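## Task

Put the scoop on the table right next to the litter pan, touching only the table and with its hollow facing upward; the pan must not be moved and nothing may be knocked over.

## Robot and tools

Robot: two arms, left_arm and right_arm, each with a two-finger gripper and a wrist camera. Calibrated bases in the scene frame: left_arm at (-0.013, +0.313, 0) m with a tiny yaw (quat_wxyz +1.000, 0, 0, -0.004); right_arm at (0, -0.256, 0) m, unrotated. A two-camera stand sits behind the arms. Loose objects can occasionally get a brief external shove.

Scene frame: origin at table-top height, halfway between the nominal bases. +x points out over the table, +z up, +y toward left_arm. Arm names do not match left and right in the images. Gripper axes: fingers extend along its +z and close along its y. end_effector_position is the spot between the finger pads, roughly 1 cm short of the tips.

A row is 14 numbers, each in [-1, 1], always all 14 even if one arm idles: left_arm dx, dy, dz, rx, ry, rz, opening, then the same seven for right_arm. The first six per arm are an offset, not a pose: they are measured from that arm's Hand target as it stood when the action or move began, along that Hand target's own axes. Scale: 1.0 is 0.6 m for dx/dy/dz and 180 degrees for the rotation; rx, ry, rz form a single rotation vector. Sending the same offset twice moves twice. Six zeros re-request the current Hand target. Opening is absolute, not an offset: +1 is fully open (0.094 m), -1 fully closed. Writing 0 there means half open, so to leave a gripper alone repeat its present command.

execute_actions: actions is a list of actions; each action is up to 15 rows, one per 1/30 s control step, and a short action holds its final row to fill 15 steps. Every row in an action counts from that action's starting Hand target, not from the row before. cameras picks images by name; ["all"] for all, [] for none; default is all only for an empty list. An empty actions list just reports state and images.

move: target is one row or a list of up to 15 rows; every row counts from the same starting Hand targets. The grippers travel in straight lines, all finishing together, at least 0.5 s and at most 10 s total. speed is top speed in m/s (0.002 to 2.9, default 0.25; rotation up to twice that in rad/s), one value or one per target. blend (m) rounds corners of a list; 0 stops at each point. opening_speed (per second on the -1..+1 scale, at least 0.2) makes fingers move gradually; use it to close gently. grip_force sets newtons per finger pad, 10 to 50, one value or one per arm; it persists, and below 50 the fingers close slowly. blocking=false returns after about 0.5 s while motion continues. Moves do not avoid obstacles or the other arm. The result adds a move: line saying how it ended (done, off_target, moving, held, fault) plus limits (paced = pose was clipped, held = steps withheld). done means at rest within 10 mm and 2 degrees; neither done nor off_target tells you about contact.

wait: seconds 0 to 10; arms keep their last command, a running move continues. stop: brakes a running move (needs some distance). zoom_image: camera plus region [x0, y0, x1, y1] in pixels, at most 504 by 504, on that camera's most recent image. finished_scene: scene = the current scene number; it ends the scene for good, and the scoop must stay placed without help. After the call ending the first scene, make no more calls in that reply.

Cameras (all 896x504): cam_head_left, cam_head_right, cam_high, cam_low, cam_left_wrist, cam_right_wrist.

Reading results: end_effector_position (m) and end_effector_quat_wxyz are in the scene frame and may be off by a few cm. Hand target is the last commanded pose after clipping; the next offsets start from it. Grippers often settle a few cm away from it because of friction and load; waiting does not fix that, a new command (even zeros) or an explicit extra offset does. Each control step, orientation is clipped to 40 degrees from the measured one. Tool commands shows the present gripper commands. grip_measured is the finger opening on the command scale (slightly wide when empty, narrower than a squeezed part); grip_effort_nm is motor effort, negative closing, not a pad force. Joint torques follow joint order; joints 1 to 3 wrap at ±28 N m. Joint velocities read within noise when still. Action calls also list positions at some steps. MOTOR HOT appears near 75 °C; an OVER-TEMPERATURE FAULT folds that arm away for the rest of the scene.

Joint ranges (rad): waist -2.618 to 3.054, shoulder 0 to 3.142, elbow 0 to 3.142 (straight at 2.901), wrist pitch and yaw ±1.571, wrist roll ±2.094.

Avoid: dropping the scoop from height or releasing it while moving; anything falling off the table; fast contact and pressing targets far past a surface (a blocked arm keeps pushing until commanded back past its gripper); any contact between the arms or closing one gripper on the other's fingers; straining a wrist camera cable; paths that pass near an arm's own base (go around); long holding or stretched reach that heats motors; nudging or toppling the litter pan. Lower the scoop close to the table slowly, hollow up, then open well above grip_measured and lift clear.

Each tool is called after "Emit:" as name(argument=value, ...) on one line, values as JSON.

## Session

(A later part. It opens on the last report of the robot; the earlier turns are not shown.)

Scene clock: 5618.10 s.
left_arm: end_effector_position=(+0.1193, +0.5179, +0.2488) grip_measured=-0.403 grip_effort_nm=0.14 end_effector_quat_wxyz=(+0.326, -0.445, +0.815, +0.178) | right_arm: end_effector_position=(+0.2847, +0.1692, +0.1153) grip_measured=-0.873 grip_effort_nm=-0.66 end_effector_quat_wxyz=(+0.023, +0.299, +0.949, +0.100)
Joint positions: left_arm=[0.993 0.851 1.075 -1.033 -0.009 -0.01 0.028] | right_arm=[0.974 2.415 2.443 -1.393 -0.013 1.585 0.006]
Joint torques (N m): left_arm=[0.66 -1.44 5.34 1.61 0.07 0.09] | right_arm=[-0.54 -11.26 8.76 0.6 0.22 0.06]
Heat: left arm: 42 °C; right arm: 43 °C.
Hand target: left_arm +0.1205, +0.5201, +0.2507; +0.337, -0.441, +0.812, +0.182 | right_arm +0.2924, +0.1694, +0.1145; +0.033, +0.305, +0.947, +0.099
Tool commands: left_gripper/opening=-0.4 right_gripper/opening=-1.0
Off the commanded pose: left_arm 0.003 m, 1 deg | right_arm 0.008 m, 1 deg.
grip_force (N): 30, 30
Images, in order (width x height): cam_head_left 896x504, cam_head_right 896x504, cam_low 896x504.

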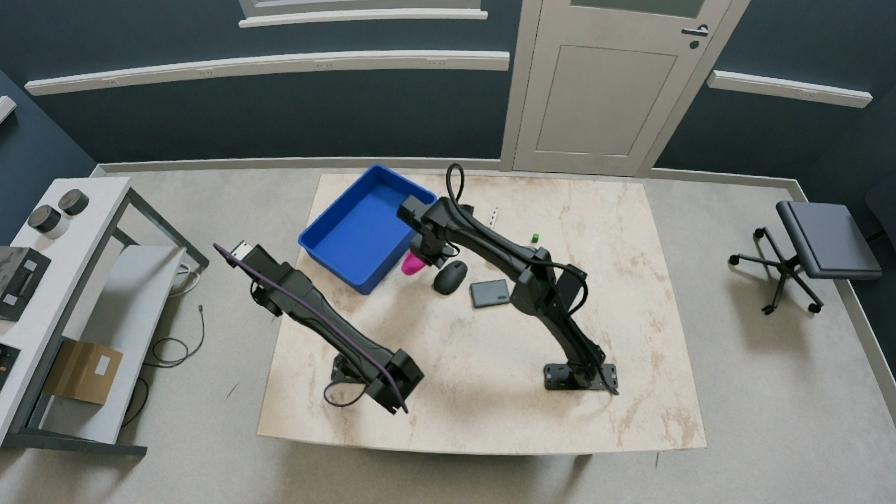

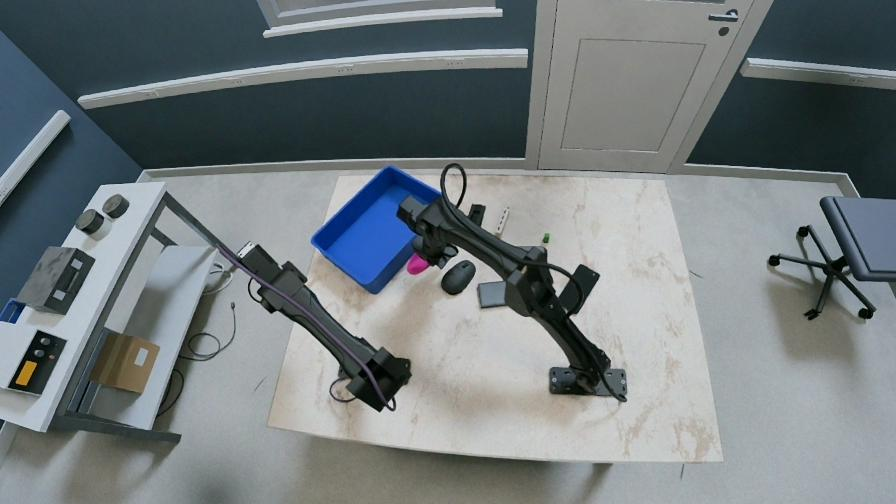

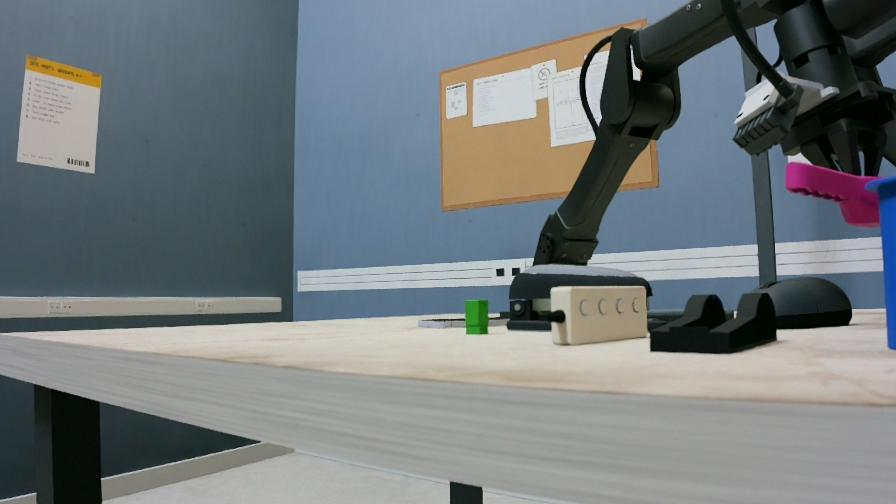

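Emit:
move(target=[[0,0,0,0,0,0,-0.4,0,0.038,0.102,0,0,0,-1],[0,0,0,0,0,0,-0.4,0,0.025,0.162,0,0,0,-1],[0,0,0,0,0,0,-0.4,0,0.028,0.149,0,0,0,-0.45],[0,0,0,0,0,0,-0.4,0,0.028,0.049,0,0,0,-0.45]], speed=[0.15,0.06,0.06,0.07], opening_speed=0.25, cameras=["cam_high", "cam_right_wrist"])

Scene clock: 5659.87 s.
left_arm: end_effector_position=(+0.1193, +0.5179, +0.2488) grip_measured=-0.403 grip_effort_nm=0.14 end_effector_quat_wxyz=(+0.326, -0.445, +0.815, +0.178) | right_arm: end_effector_position=(+0.2987, +0.1883, +0.0738) grip_measured=-0.452 grip_effort_nm=0.11 end_effector_quat_wxyz=(+0.022, +0.299, +0.950, +0.086)
Joint positions: left_arm=[0.993 0.851 1.075 -1.033 -0.009 -0.01 0.028] | right_arm=[0.974 2.618 2.659 -1.433 -0.008 1.585 0.026]
Joint torques (N m): left_arm=[0.64 -1.4 5.22 1.6 0.08 0.07] | right_arm=[-0.66 -15.21 8.49 0.53 0.16 0.03]
Heat: left arm: 42 °C; right arm: 43 °C.
Hand target: left_arm +0.1205, +0.5201, +0.2507; +0.337, -0.441, +0.812, +0.182 | right_arm +0.3056, +0.1877, +0.0894; +0.033, +0.305, +0.947, +0.099
Off the commanded pose: left_arm 0.003 m, 1 deg | right_arm 0.017 m, 2 deg.
grip_force (N): 30, 30
move: off_target (right_arm)
Images, in order (width x height): cam_high 896x504, cam_right_wrist 896x504.

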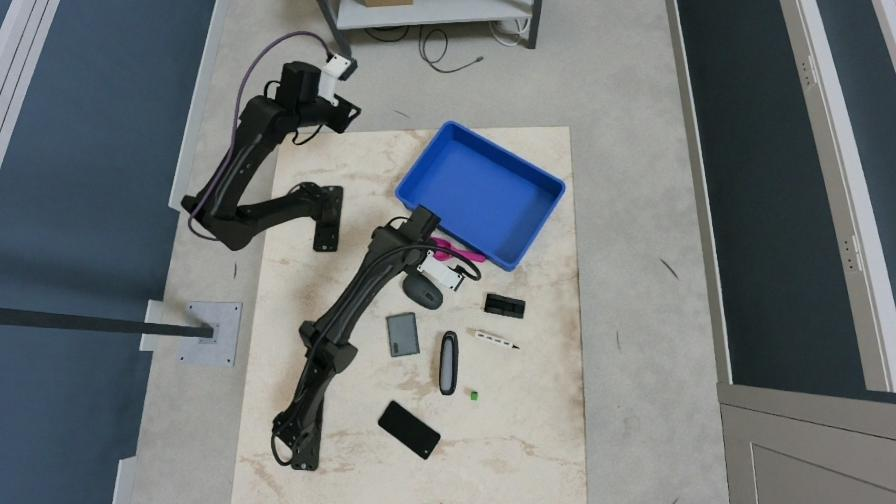

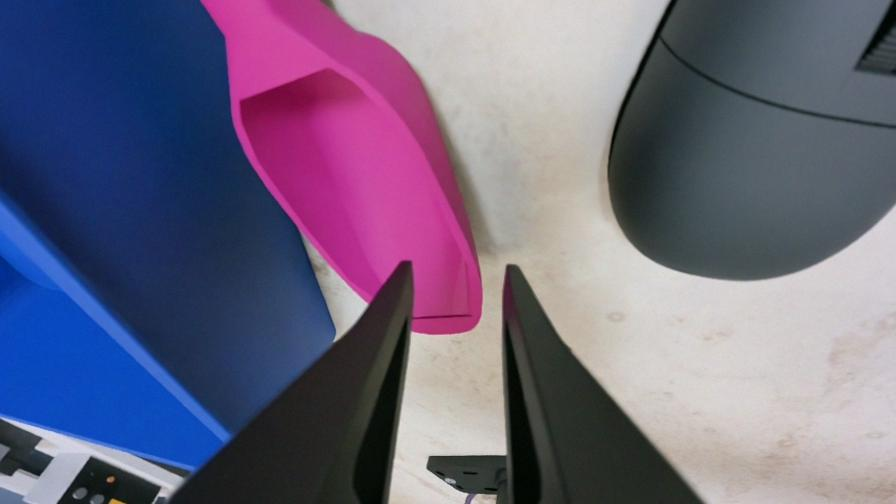

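Emit:
move(target=[[0,0,0,0,0,0,-0.4,0,-0.06,-0.08,0,0,0,-0.45],[0,0,0,0,0,0,-0.4,0,-0.3,-0.2,0,0,0,-0.45]], speed=[0.1,0.25], blend=[0.02,0], cameras=["cam_high", "cam_head_left", "cam_head_right", "cam_low", "cam_right_wrist"])

Emit:
zoom_image(camera="cam_high", region=[380, 190, 520, 310])

Emit:
zoom_image(camera="cam_low", region=[700, 150, 896, 380])

Emit:
zoom_image(camera="cam_head_left", region=[360, 180, 500, 300])

Scene clock: 5701.53 s.
left_arm: end_effector_position=(+0.1193, +0.5179, +0.2488) grip_measured=-0.403 grip_effort_nm=0.14 end_effector_quat_wxyz=(+0.326, -0.445, +0.815, +0.178) | right_arm: end_effector_position=(+0.1873, +0.0246, +0.1625) grip_measured=-0.452 grip_effort_nm=0.11 end_effector_quat_wxyz=(+0.021, +0.305, +0.948, +0.088)
Joint positions: left_arm=[0.993 0.851 1.075 -1.033 -0.009 -0.01 0.028] | right_arm=[0.974 1.652 1.52 -1.258 -0.008 1.597 0.026]
Joint torques (N m): left_arm=[0.68 -1.5 5.24 1.61 0.08 0.09] | right_arm=[0.73 -9.1 6 0.73 0.19 0.04]
Heat: left arm: 42 °C; right arm: 42 °C.
Hand target: left_arm +0.1205, +0.5201, +0.2507; +0.337, -0.441, +0.812, +0.182 | right_arm +0.1881, +0.0247, +0.1693; +0.033, +0.305, +0.946, +0.099
Off the commanded pose: left_arm 0.003 m, 1 deg | right_arm 0.007 m, 2 deg.
grip_force (N): 30, 30
move: done
Images, in order (width x height): cam_head_left 896x504, cam_head_right 896x504, cam_high 896x504, cam_low 896x504, cam_right_wrist 896x504.

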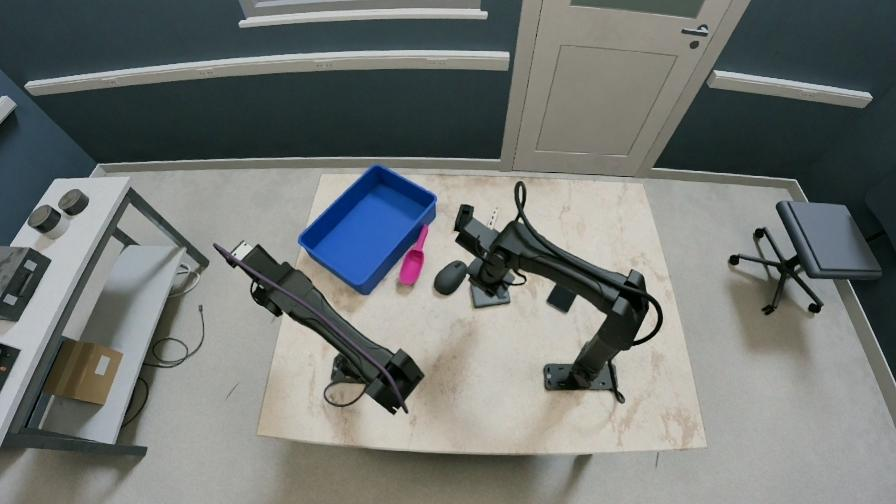

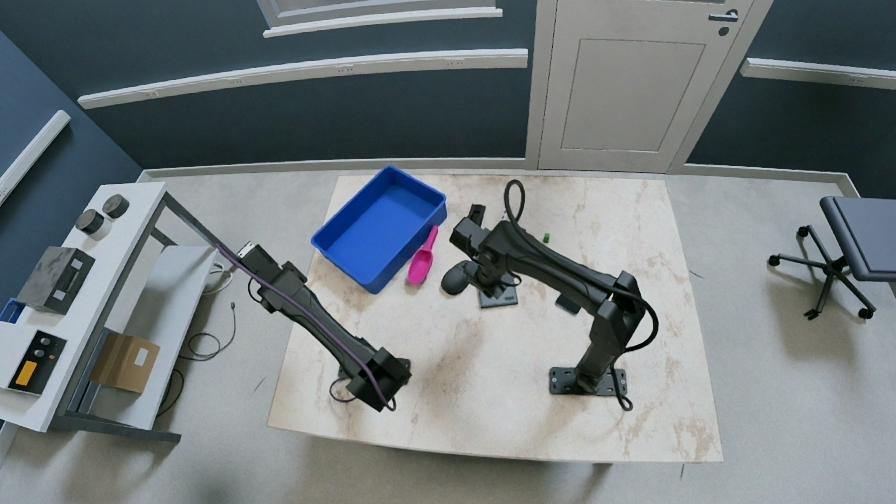

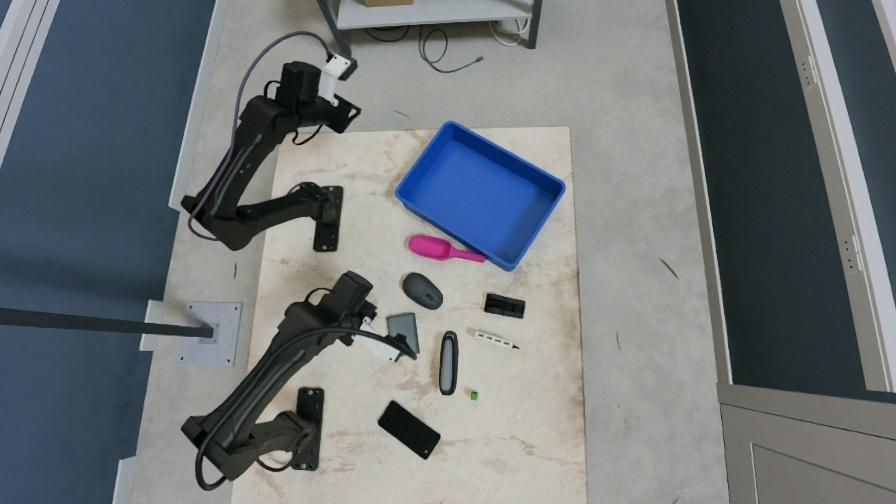

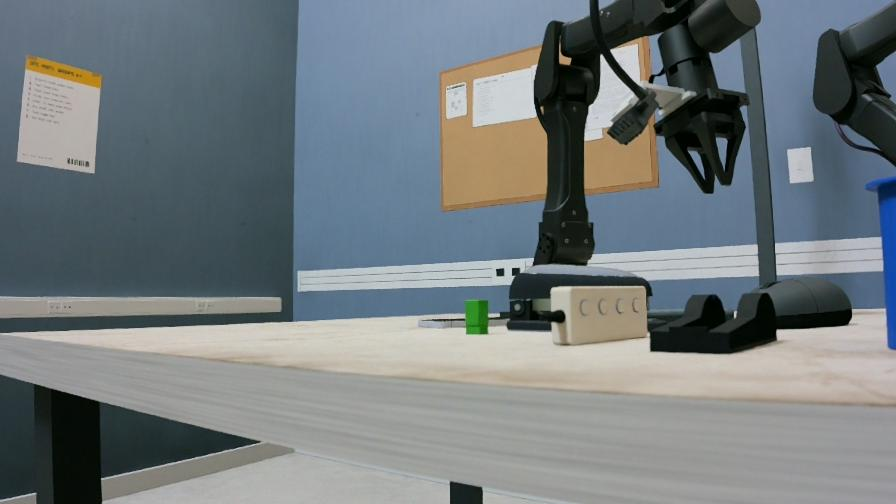

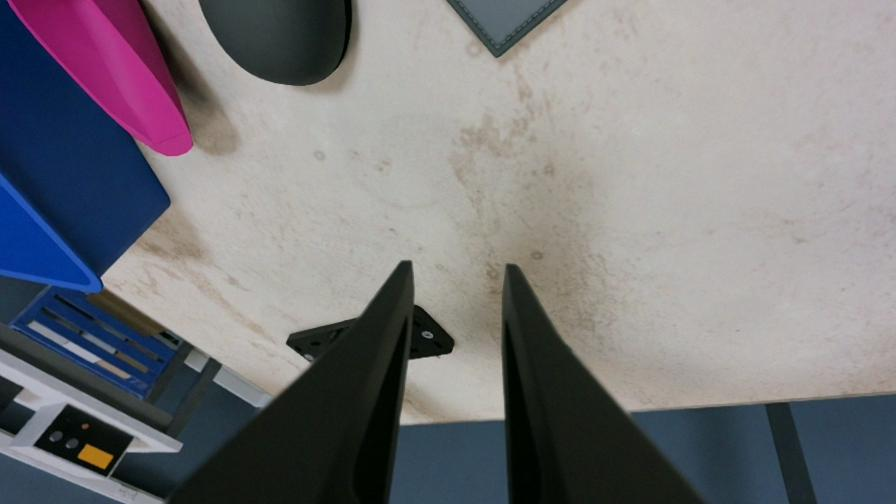

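Scaled by 3.600.

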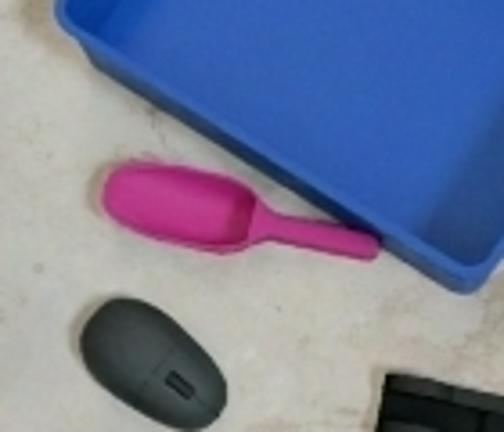

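Scaled by 2.191.

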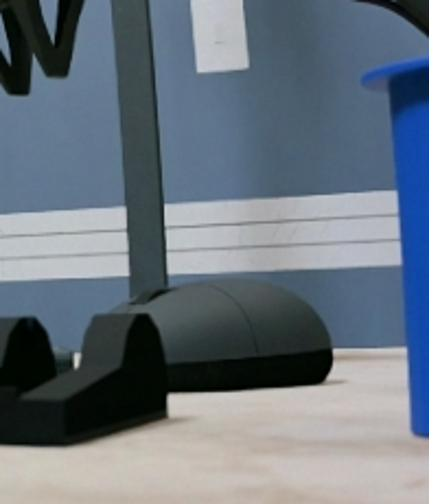

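Scaled by 3.600.

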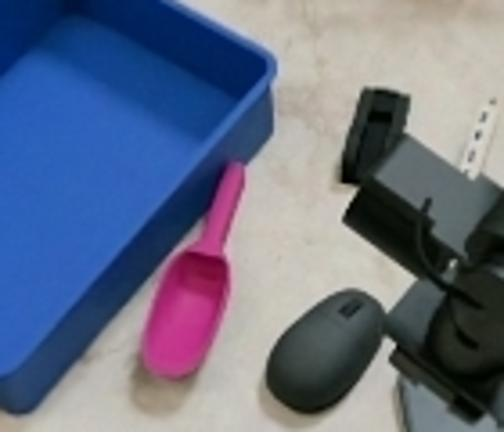

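Emit:
move(target=[[0,0,0,0,0,0,-0.4,-0.0143,0.2682,0.1752,0,0,0,-0.45],[0,0,0,0,0,0,-0.4,-0.015,0.3115,0.2782,0,0,0,-0.45]], speed=[0.25,0.12], blend=[0.01,0], cameras=["cam_right_wrist"])

Scene clock: 5932.73 s.
left_arm: end_effector_position=(+0.1193, +0.5179, +0.2488) grip_measured=-0.403 grip_effort_nm=0.14 end_effector_quat_wxyz=(+0.326, -0.445, +0.815, +0.178) | right_arm: end_effector_position=(+0.3165, +0.1977, +0.0497) grip_measured=-0.452 grip_effort_nm=0.11 end_effector_quat_wxyz=(+0.028, +0.305, +0.946, +0.104)
Joint positions: left_arm=[0.993 0.851 1.075 -1.033 -0.009 -0.01 0.028] | right_arm=[0.957 2.644 2.603 -1.313 -0.008 1.581 0.026]
Joint torques (N m): left_arm=[0.7 -1.55 5.16 1.61 0.07 0.09] | right_arm=[-0.79 -12.15 8.72 0.57 0.12 -0.11]
Heat: left arm: 42 °C; right arm: 41 °C.
Hand target: left_arm +0.1205, +0.5201, +0.2507; +0.337, -0.441, +0.812, +0.182 | right_arm +0.3227, +0.1958, +0.0450; +0.033, +0.305, +0.946, +0.099
Off the commanded pose: left_arm 0.003 m, 1 deg | right_arm 0.008 m, 1 deg.
grip_force (N): 30, 30
move: done
Images, in order (width x height): cam_right_wrist 896x504.

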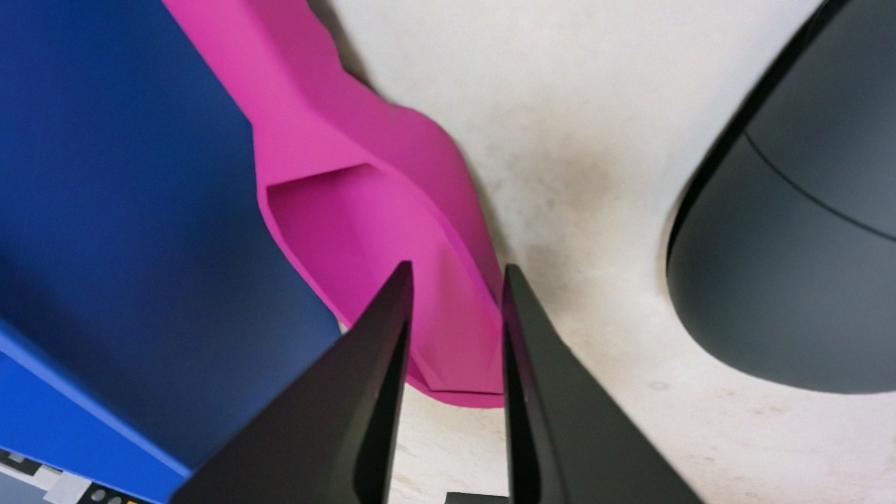

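Emit:
move(target=[0,0,0,0,0,0,-0.4,0,-0.0215,0.0228,0,0.0254,-0.1195,-0.4], speed=0.1, cameras=["cam_right_wrist"])

Scene clock: 5943.67 s.
left_arm: end_effector_position=(+0.1193, +0.5179, +0.2488) grip_measured=-0.403 grip_effort_nm=0.14 end_effector_quat_wxyz=(+0.326, -0.445, +0.815, +0.178) | right_arm: end_effector_position=(+0.3144, +0.1941, +0.0163) grip_measured=-0.402 grip_effort_nm=0.10 end_effector_quat_wxyz=(+0.007, +0.120, +0.987, +0.102)
Joint positions: left_arm=[0.993 0.851 1.075 -1.033 -0.009 -0.01 0.028] | right_arm=[0.929 2.635 2.456 -1.206 -0.089 1.18 0.028]
Joint torques (N m): left_arm=[0.62 -1.44 5.31 1.6 0.09 0.09] | right_arm=[-0.81 -17.54 4.7 0.55 0.04 -0.11]
Heat: left arm: 42 °C; right arm: 41 °C.
Hand target: left_arm +0.1205, +0.5201, +0.2507; +0.337, -0.441, +0.812, +0.182 | right_arm +0.3169, +0.1879, +0.0289; +0.013, +0.119, +0.987, +0.104
Off the commanded pose: left_arm 0.003 m, 1 deg | right_arm 0.014 m, 1 deg.
grip_force (N): 30, 30
move: off_target (right_arm)
Images, in order (width x height): cam_right_wrist 896x504.

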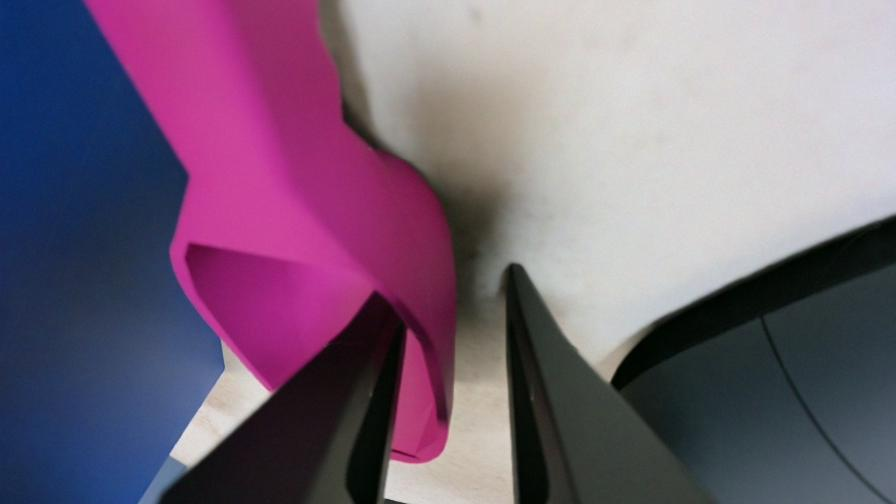

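Emit:
move(target=[[0,0,0,0,0,0,-0.4,0,0.0052,-0.0245,0,0,0,-0.4],[0,0,0,0,0,0,-0.4,0,0.0052,-0.0245,0,0,0,-1]], speed=0.1, opening_speed=0.5, grip_force=30, cameras=["cam_right_wrist"])

Scene clock: 5951.13 s.
left_arm: end_effector_position=(+0.1193, +0.5179, +0.2488) grip_measured=-0.403 grip_effort_nm=0.14 end_effector_quat_wxyz=(+0.326, -0.445, +0.815, +0.178) | right_arm: end_effector_position=(+0.3091, +0.1907, +0.0260) grip_measured=-0.815 grip_effort_nm=-0.63 end_effector_quat_wxyz=(-0.003, +0.118, +0.988, +0.097)
Joint positions: left_arm=[0.993 0.851 1.075 -1.033 -0.009 -0.01 0.028] | right_arm=[0.929 2.635 2.497 -1.267 -0.102 1.175 0.009]
Joint torques (N m): left_arm=[0.66 -1.44 5.24 1.6 0.06 0.11] | right_arm=[-0.81 -16.7 7.32 0.44 0.19 -0.08]
Heat: left arm: 42 °C; right arm: 41 °C.
Hand target: left_arm +0.1205, +0.5201, +0.2507; +0.337, -0.441, +0.812, +0.182 | right_arm +0.3168, +0.1879, +0.0439; +0.013, +0.119, +0.987, +0.104
Off the commanded pose: left_arm 0.003 m, 1 deg | right_arm 0.020 m, 2 deg.
grip_force (N): 30, 30
move: off_target (right_arm); target 2's new opening was sent with right_arm's hand 0.027 m and 3 deg from that target
Images, in order (width x height): cam_right_wrist 896x504.

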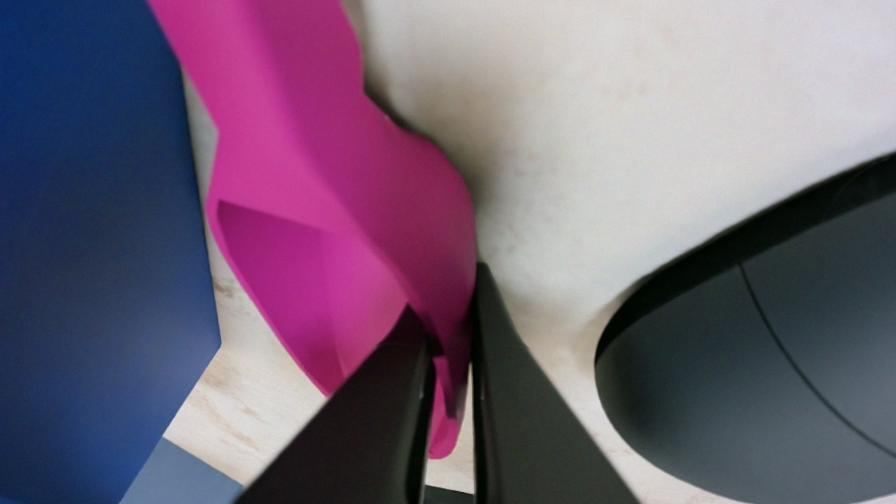

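Emit:
move(target=[[0,0,0,0,0,0,-0.4,0.0527,-0.0833,-0.1473,0,0,0,-1],[0,0,0,0,0,0,-0.4,-0.1155,-0.3347,-0.2517,0,0.0602,-0.2822,-1],[0,0,0,0,0,0,-0.4,-0.4608,-0.7677,-0.2843,0.3088,-0.2875,-0.5412,-1]], speed=[0.2,0.3,0.3], blend=[0.02,0.04,0], cameras=["cam_right_wrist", "cam_high", "cam_low"])

Scene clock: 6012.10 s.
left_arm: end_effector_position=(+0.1193, +0.5179, +0.2488) grip_measured=-0.403 grip_effort_nm=0.14 end_effector_quat_wxyz=(+0.326, -0.445, +0.815, +0.178) | right_arm: end_effector_position=(+0.4654, -0.3506, +0.1121) grip_measured=-0.817 grip_effort_nm=-0.66 end_effector_quat_wxyz=(-0.383, +0.589, -0.593, +0.393)
Joint positions: left_arm=[0.993 0.851 1.075 -1.033 -0.009 -0.01 0.028] | right_arm=[-0.302 1.726 0.763 0.538 -0.263 -1.697 0.009]
Joint velocities: left_arm=[within noise] | right_arm=[0.007 -0.002 -0.007 -0.007 0.022 0.154 0]
Joint torques (N m): left_arm=[0.69 -1.54 5.27 1.61 0.09 0.09] | right_arm=[-0.28 -6.45 6.43 2.19 -0.25 0.05]
Heat: left arm: 42 °C; right arm: 45 °C.
Hand target: left_arm +0.1205, +0.5201, +0.2507; +0.337, -0.441, +0.812, +0.182 | right_arm +0.4696, -0.3499, +0.1154; -0.395, +0.586, -0.586, +0.395
Off the commanded pose: left_arm 0.003 m, 1 deg | right_arm 0.006 m, 2 deg.
grip_force (N): 30, 30
move: done
Images, in order (width x height): cam_high 896x504, cam_low 896x504, cam_right_wrist 896x504.

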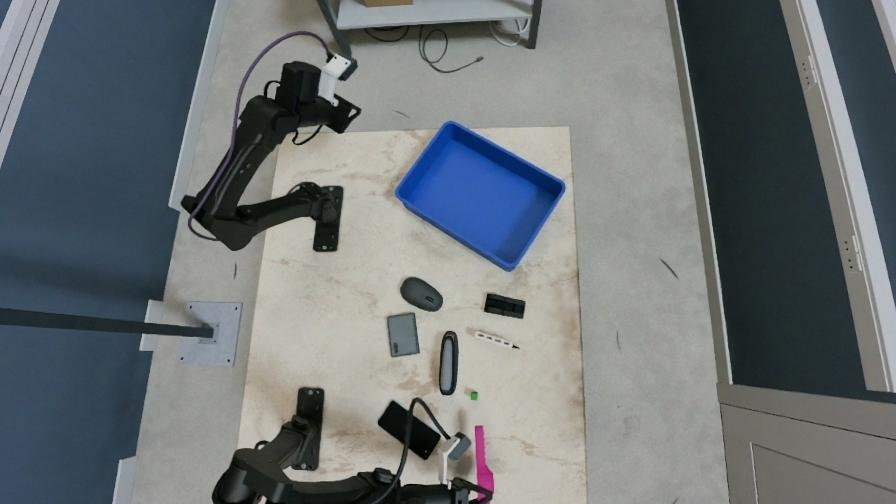

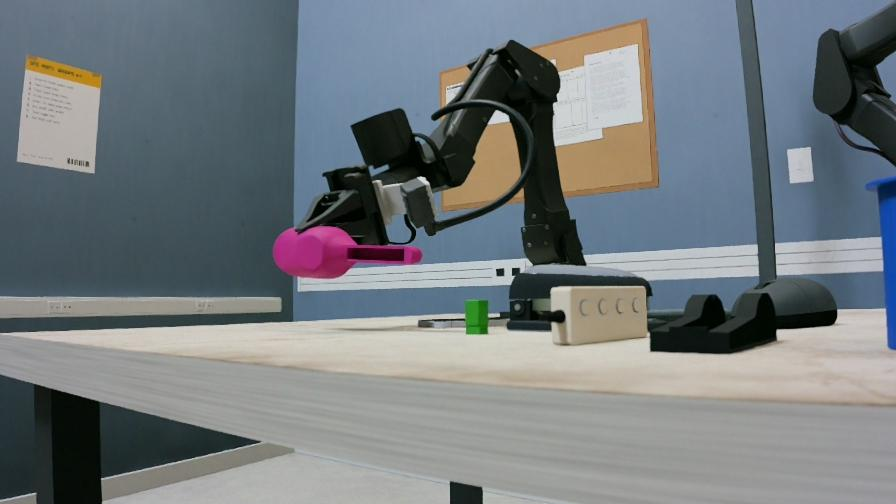

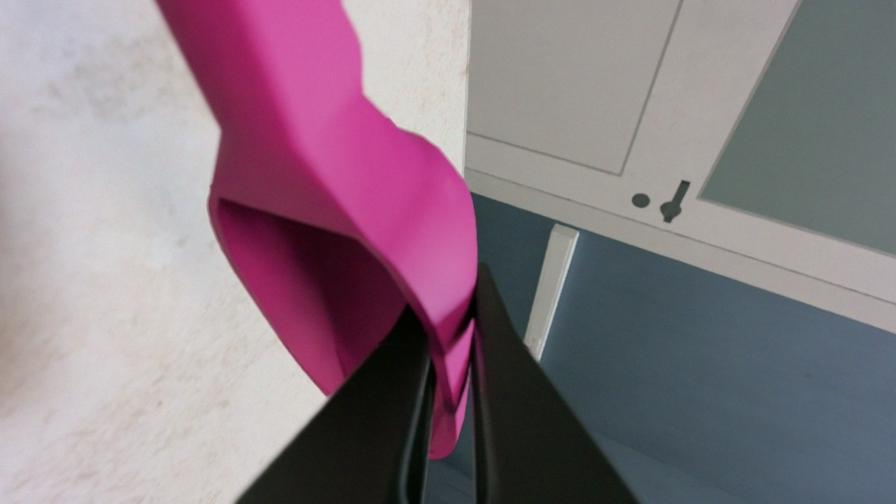

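Emit:
move(target=[[0,0,0,0,0,0,-0.4,0,0.0819,0.0331,0,0,0,-1],[0,0,0,0,0,0,-0.4,0,0.0819,0.0331,0,0,0,-0.6]], speed=[0.08,0.06], opening_speed=0.2, cameras=["cam_right_wrist", "cam_high", "cam_low"])

Scene clock: 6021.70 s.
left_arm: end_effector_position=(+0.1193, +0.5179, +0.2488) grip_measured=-0.403 grip_effort_nm=0.14 end_effector_quat_wxyz=(+0.326, -0.445, +0.815, +0.178) | right_arm: end_effector_position=(+0.4682, -0.3512, +0.0637) grip_measured=-0.602 grip_effort_nm=0.11 end_effector_quat_wxyz=(-0.387, +0.588, -0.588, +0.399)
Joint positions: left_arm=[0.993 0.851 1.075 -1.033 -0.009 -0.01 0.028] | right_arm=[-0.302 1.908 0.705 0.795 -0.264 -1.699 0.019]
Joint torques (N m): left_arm=[0.7 -1.48 5.3 1.59 0.07 0.08] | right_arm=[-0.24 -6.98 5.08 2.06 -0.24 0.07]
Heat: left arm: 42 °C; right arm: 43 °C.
Hand target: left_arm +0.1205, +0.5201, +0.2507; +0.337, -0.441, +0.812, +0.182 | right_arm +0.4696, -0.3500, +0.0624; -0.395, +0.586, -0.586, +0.396
Off the commanded pose: left_arm 0.003 m, 1 deg | right_arm 0.002 m, 1 deg.
grip_force (N): 30, 30
move: done
Images, in order (width x height): cam_high 896x504, cam_low 896x504, cam_right_wrist 896x504.

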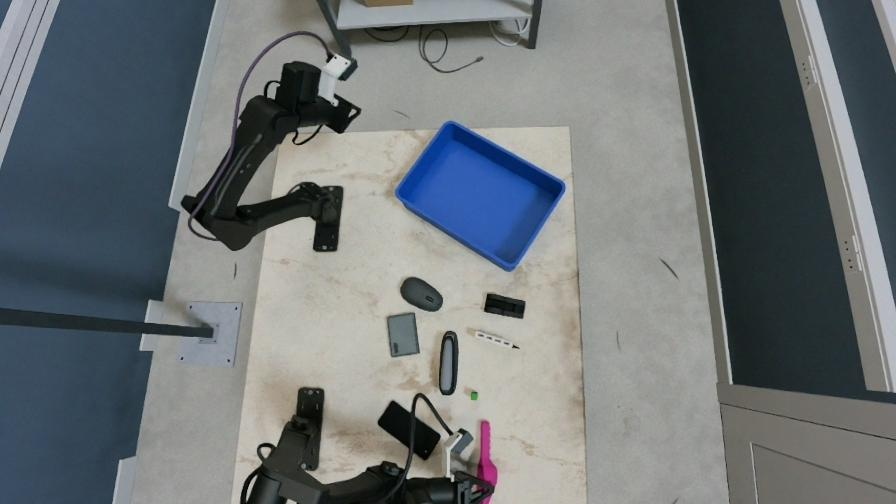

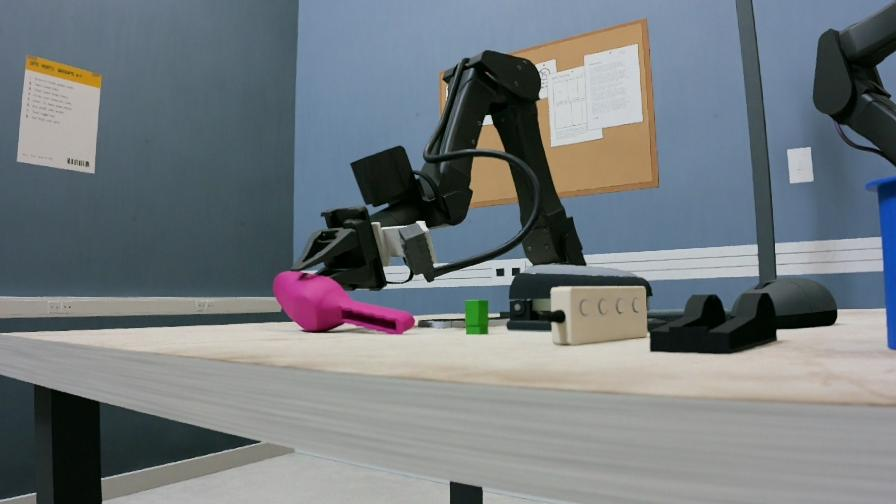

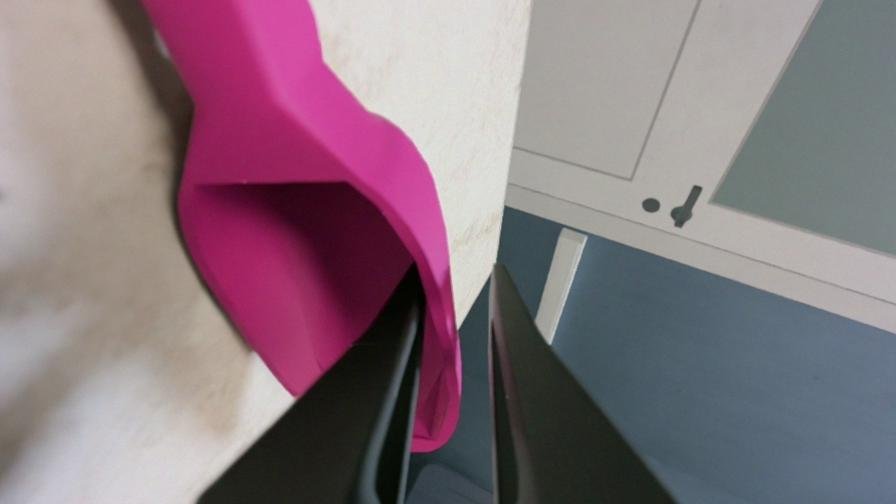

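Emit:
move(target=[[0,0,0,0,0,0,-0.4,0,0,0,0,0,0,-0.4],[0,0,0,0,0,0,-0.4,0,0,-0.1667,0,0,0,-0.4]], speed=0.07, opening_speed=0.25, cameras=["cam_high"])

Emit:
zoom_image(camera="cam_high", region=[405, 300, 625, 490])

Scene clock: 6202.30 s.
left_arm: end_effector_position=(+0.1193, +0.5179, +0.2488) grip_measured=-0.403 grip_effort_nm=0.14 end_effector_quat_wxyz=(+0.326, -0.445, +0.815, +0.178) | right_arm: end_effector_position=(+0.3779, -0.3505, +0.0904) grip_measured=-0.402 grip_effort_nm=0.09 end_effector_quat_wxyz=(-0.385, +0.590, -0.592, +0.391)
Joint positions: left_arm=[0.993 0.851 1.075 -1.033 -0.009 -0.01 0.028] | right_arm=[-0.418 1.505 0.412 0.653 -0.374 -1.747 0.028]
Joint torques (N m): left_arm=[0.59 -1.48 5.26 1.61 0.06 0.1] | right_arm=[-0.77 -7.72 5.16 1.78 -0.3 0.07]
Heat: left arm: 42 °C; right arm: 43 °C.
Hand target: left_arm +0.1205, +0.5201, +0.2507; +0.337, -0.441, +0.812, +0.182 | right_arm +0.3769, -0.3499, +0.0999; -0.395, +0.586, -0.586, +0.395
Off the commanded pose: left_arm 0.003 m, 1 deg | right_arm 0.010 m, 1 deg.
grip_force (N): 30, 30
move: done
Images, in order (width x height): cam_high 896x504.

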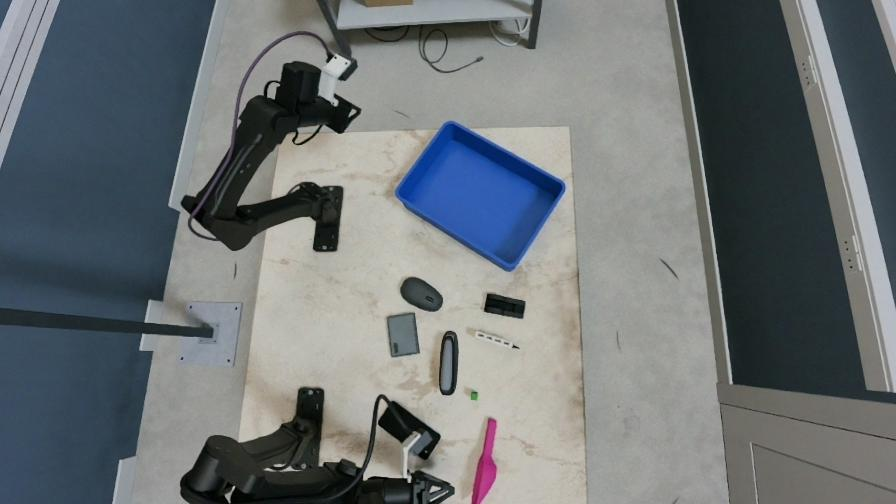

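Scaled by 2.291.

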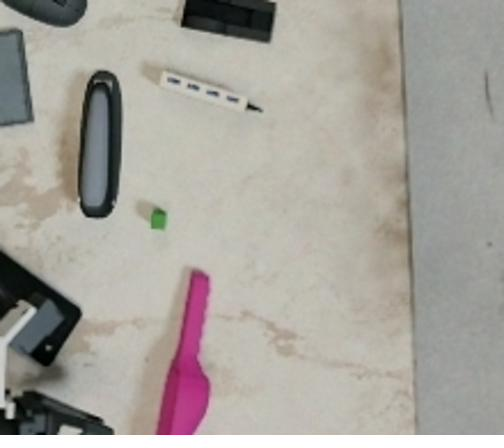

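Emit:
move(target=[[0,0,0,0,0,0,-0.4,-0.1,-0.0515,0.0385,-0.188,0.015,0.022,0],[0,0,0,0,0,0,-0.4,-0.1357,-0.0472,0.1608,-0.3767,0.0297,0.044,0]], speed=0.2, blend=[0.03,0], cameras=["cam_high","cam_right_wrist"])

Scene clock: 6240.37 s.
left_arm: end_effector_position=(+0.1193, +0.5179, +0.2488) grip_measured=-0.403 grip_effort_nm=0.14 end_effector_quat_wxyz=(+0.326, -0.445, +0.815, +0.178) | right_arm: end_effector_position=(+0.4749, -0.2738, +0.0928) grip_measured=-0.002 grip_effort_nm=0.11 end_effector_quat_wxyz=(+0.001, -0.649, +0.760, -0.010)
Joint positions: left_arm=[0.993 0.851 1.075 -1.033 -0.009 -0.01 0.028] | right_arm=[-0.035 2.472 2.476 -1.559 0.013 -1.449 0.047]
Joint torques (N m): left_arm=[0.7 -1.48 5.27 1.6 0.06 0.1] | right_arm=[0.65 -11.15 8.14 0.2 -0.11 0.05]
Heat: left arm: 42 °C; right arm: 43 °C.
Hand target: left_arm +0.1205, +0.5201, +0.2507; +0.337, -0.441, +0.812, +0.182 | right_arm +0.4770, -0.2685, +0.0900; +0.000, -0.649, +0.760, +0.000
Off the commanded pose: left_arm 0.003 m, 1 deg | right_arm 0.006 m, 1 deg.
joint sent to its limit (right arm) — joint 4 (wrist pitch), lower limit. The joint targets still meet the commanded pose.
grip_force (N): 30, 30
move: done
Images, in order (width x height): cam_high 896x504, cam_right_wrist 896x504.

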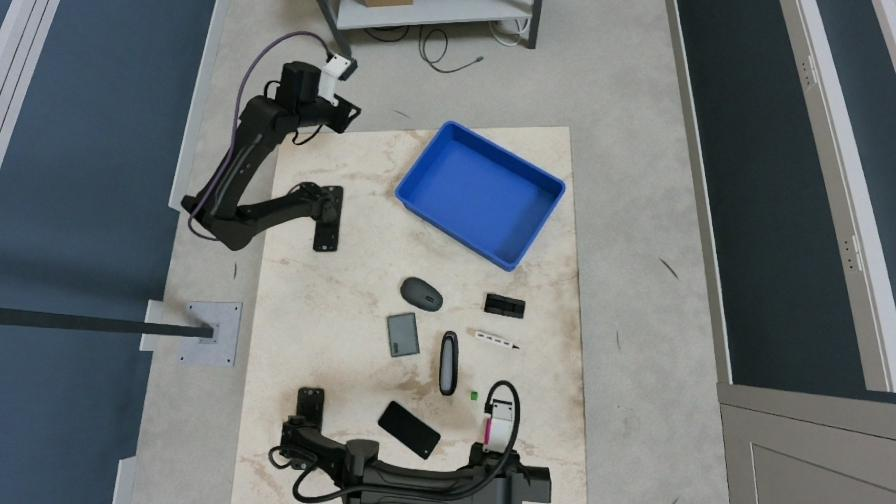

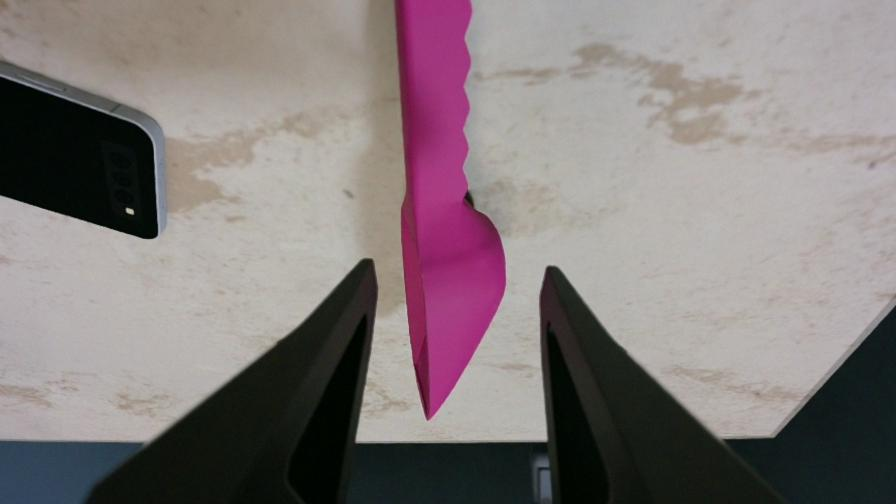

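Emit:
move(target=[[0,0,0,0,0,0,-0.4,0,0.015,0.1083,0,0,0,0],[0,0,0,0,0,0,-0.4,0,0.015,0.1083,0,0,0,-1]], speed=0.1, opening_speed=0.5, grip_force=30, cameras=["cam_right_wrist"])

Scene clock: 6274.37 s.
left_arm: end_effector_position=(+0.1193, +0.5179, +0.2488) grip_measured=-0.403 grip_effort_nm=0.14 end_effector_quat_wxyz=(+0.326, -0.445, +0.815, +0.178) | right_arm: end_effector_position=(+0.4682, -0.2741, +0.0130) grip_measured=-0.513 grip_effort_nm=-0.66 end_effector_quat_wxyz=(-0.013, -0.648, +0.762, +0.001)
Joint positions: left_arm=[0.993 0.851 1.075 -1.033 -0.009 -0.01 0.028] | right_arm=[-0.035 2.447 2.111 -1.255 0.016 -1.445 0.023]
Joint torques (N m): left_arm=[0.68 -1.51 5.27 1.59 0.08 0.1] | right_arm=[0.9 -16.06 4.83 0.27 -0.16 0.02]
Heat: left arm: 42 °C; right arm: 40 °C.
Hand target: left_arm +0.1205, +0.5201, +0.2507; +0.337, -0.441, +0.812, +0.182 | right_arm +0.4681, -0.2671, +0.0250; +0.000, -0.649, +0.760, +0.000
Off the commanded pose: left_arm 0.003 m, 1 deg | right_arm 0.014 m, 1 deg.
grip_force (N): 30, 30
move: off_target (right_arm); target 2's new opening was sent with right_arm's hand 0.016 m and 4 deg from that target
Images, in order (width x height): cam_right_wrist 896x504.

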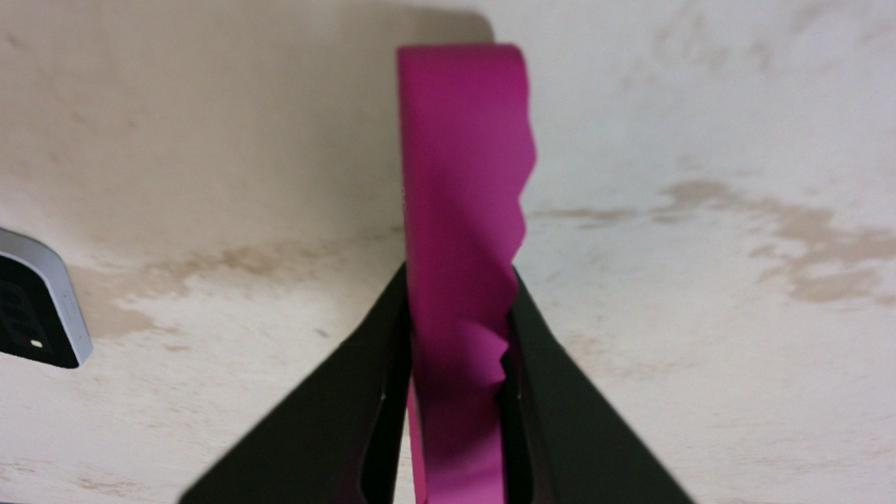

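Emit:
move(target=[[0,0,0,0,0,0,-0.4,0.0311,0.0594,-0.15,0,0,0,-1],[0,0,0,0,0,0,-0.4,0.0667,0.0707,-0.1667,0,0,0.3333,-1],[0,0,0,0,0,0,-0.4,0.1212,0.0958,-0.175,0,0,0.6667,-1],[0,0,0,0,0,0,-0.4,0.1872,0.0853,-0.175,0,0,0.9556,-1],[0,0,0,0,0,0,-0.4,0.2478,0.042,-0.1583,-0.0346,-0.4951,0.824,-1],[0,0,0,0,0,0,-0.4,0.2755,0.004,-0.1,-0.0346,-0.4951,0.824,-1]], speed=[0.15,0.35,0.35,0.35,0.35,0.2], blend=[0.02,0.03,0.03,0.02,0.02,0], cameras=["cam_high","cam_right_wrist","cam_head_right"])

Scene clock: 6298.47 s.
left_arm: end_effector_position=(+0.1193, +0.5179, +0.2488) grip_measured=-0.403 grip_effort_nm=0.14 end_effector_quat_wxyz=(+0.326, -0.445, +0.815, +0.178) | right_arm: end_effector_position=(+0.4292, -0.4220, +0.0733) grip_measured=-0.513 grip_effort_nm=-0.67 end_effector_quat_wxyz=(+0.346, +0.625, +0.604, +0.355)
Joint positions: left_arm=[0.993 0.851 1.075 -1.033 -0.009 -0.01 0.028] | right_arm=[-0.547 1.79 0.803 0.382 -0.46 1.303 0.023]
Joint torques (N m): left_arm=[0.7 -1.48 5.24 1.58 0.07 0.09] | right_arm=[-0.49 -6.84 8.02 2.09 -0.2 -0.07]
Heat: left arm: 42 °C; right arm: 44 °C.
Hand target: left_arm +0.1205, +0.5201, +0.2507; +0.337, -0.441, +0.812, +0.182 | right_arm +0.4398, -0.4299, +0.0850; +0.368, +0.611, +0.601, +0.361
Off the commanded pose: left_arm 0.003 m, 1 deg | right_arm 0.018 m, 3 deg.
grip_force (N): 30, 30
move: off_target (right_arm)
Images, in order (width x height): cam_head_right 896x504, cam_high 896x504, cam_right_wrist 896x504.

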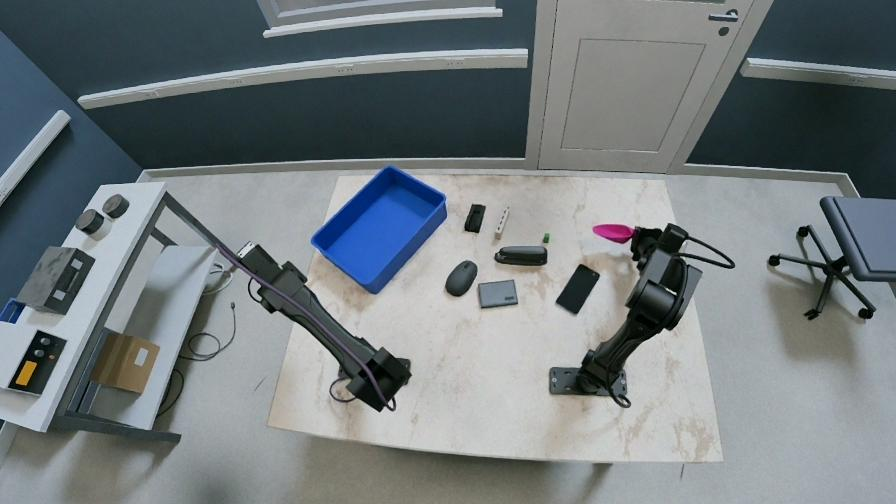

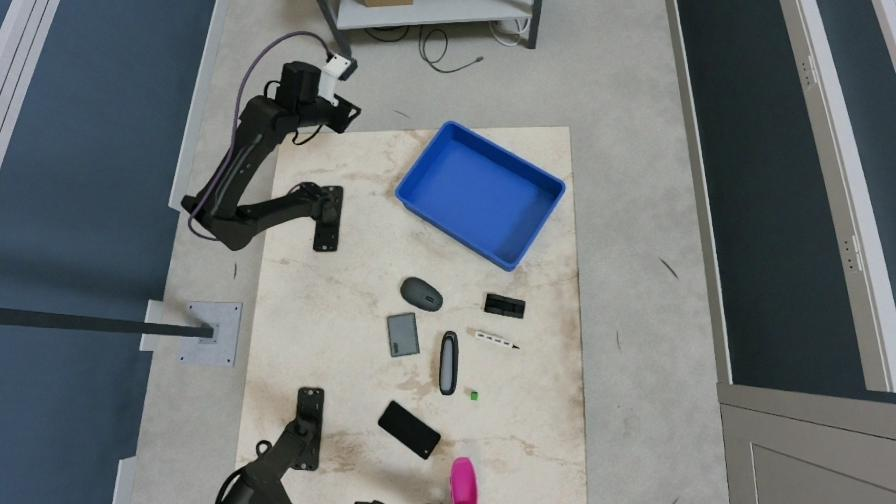

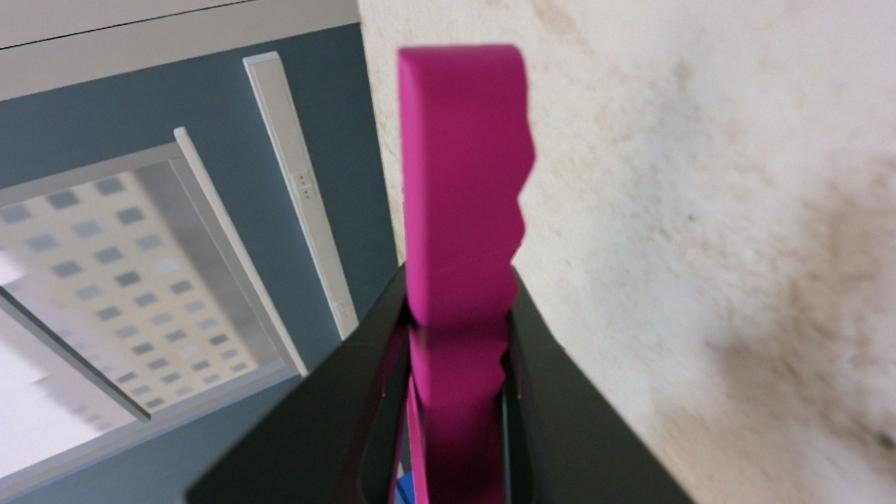

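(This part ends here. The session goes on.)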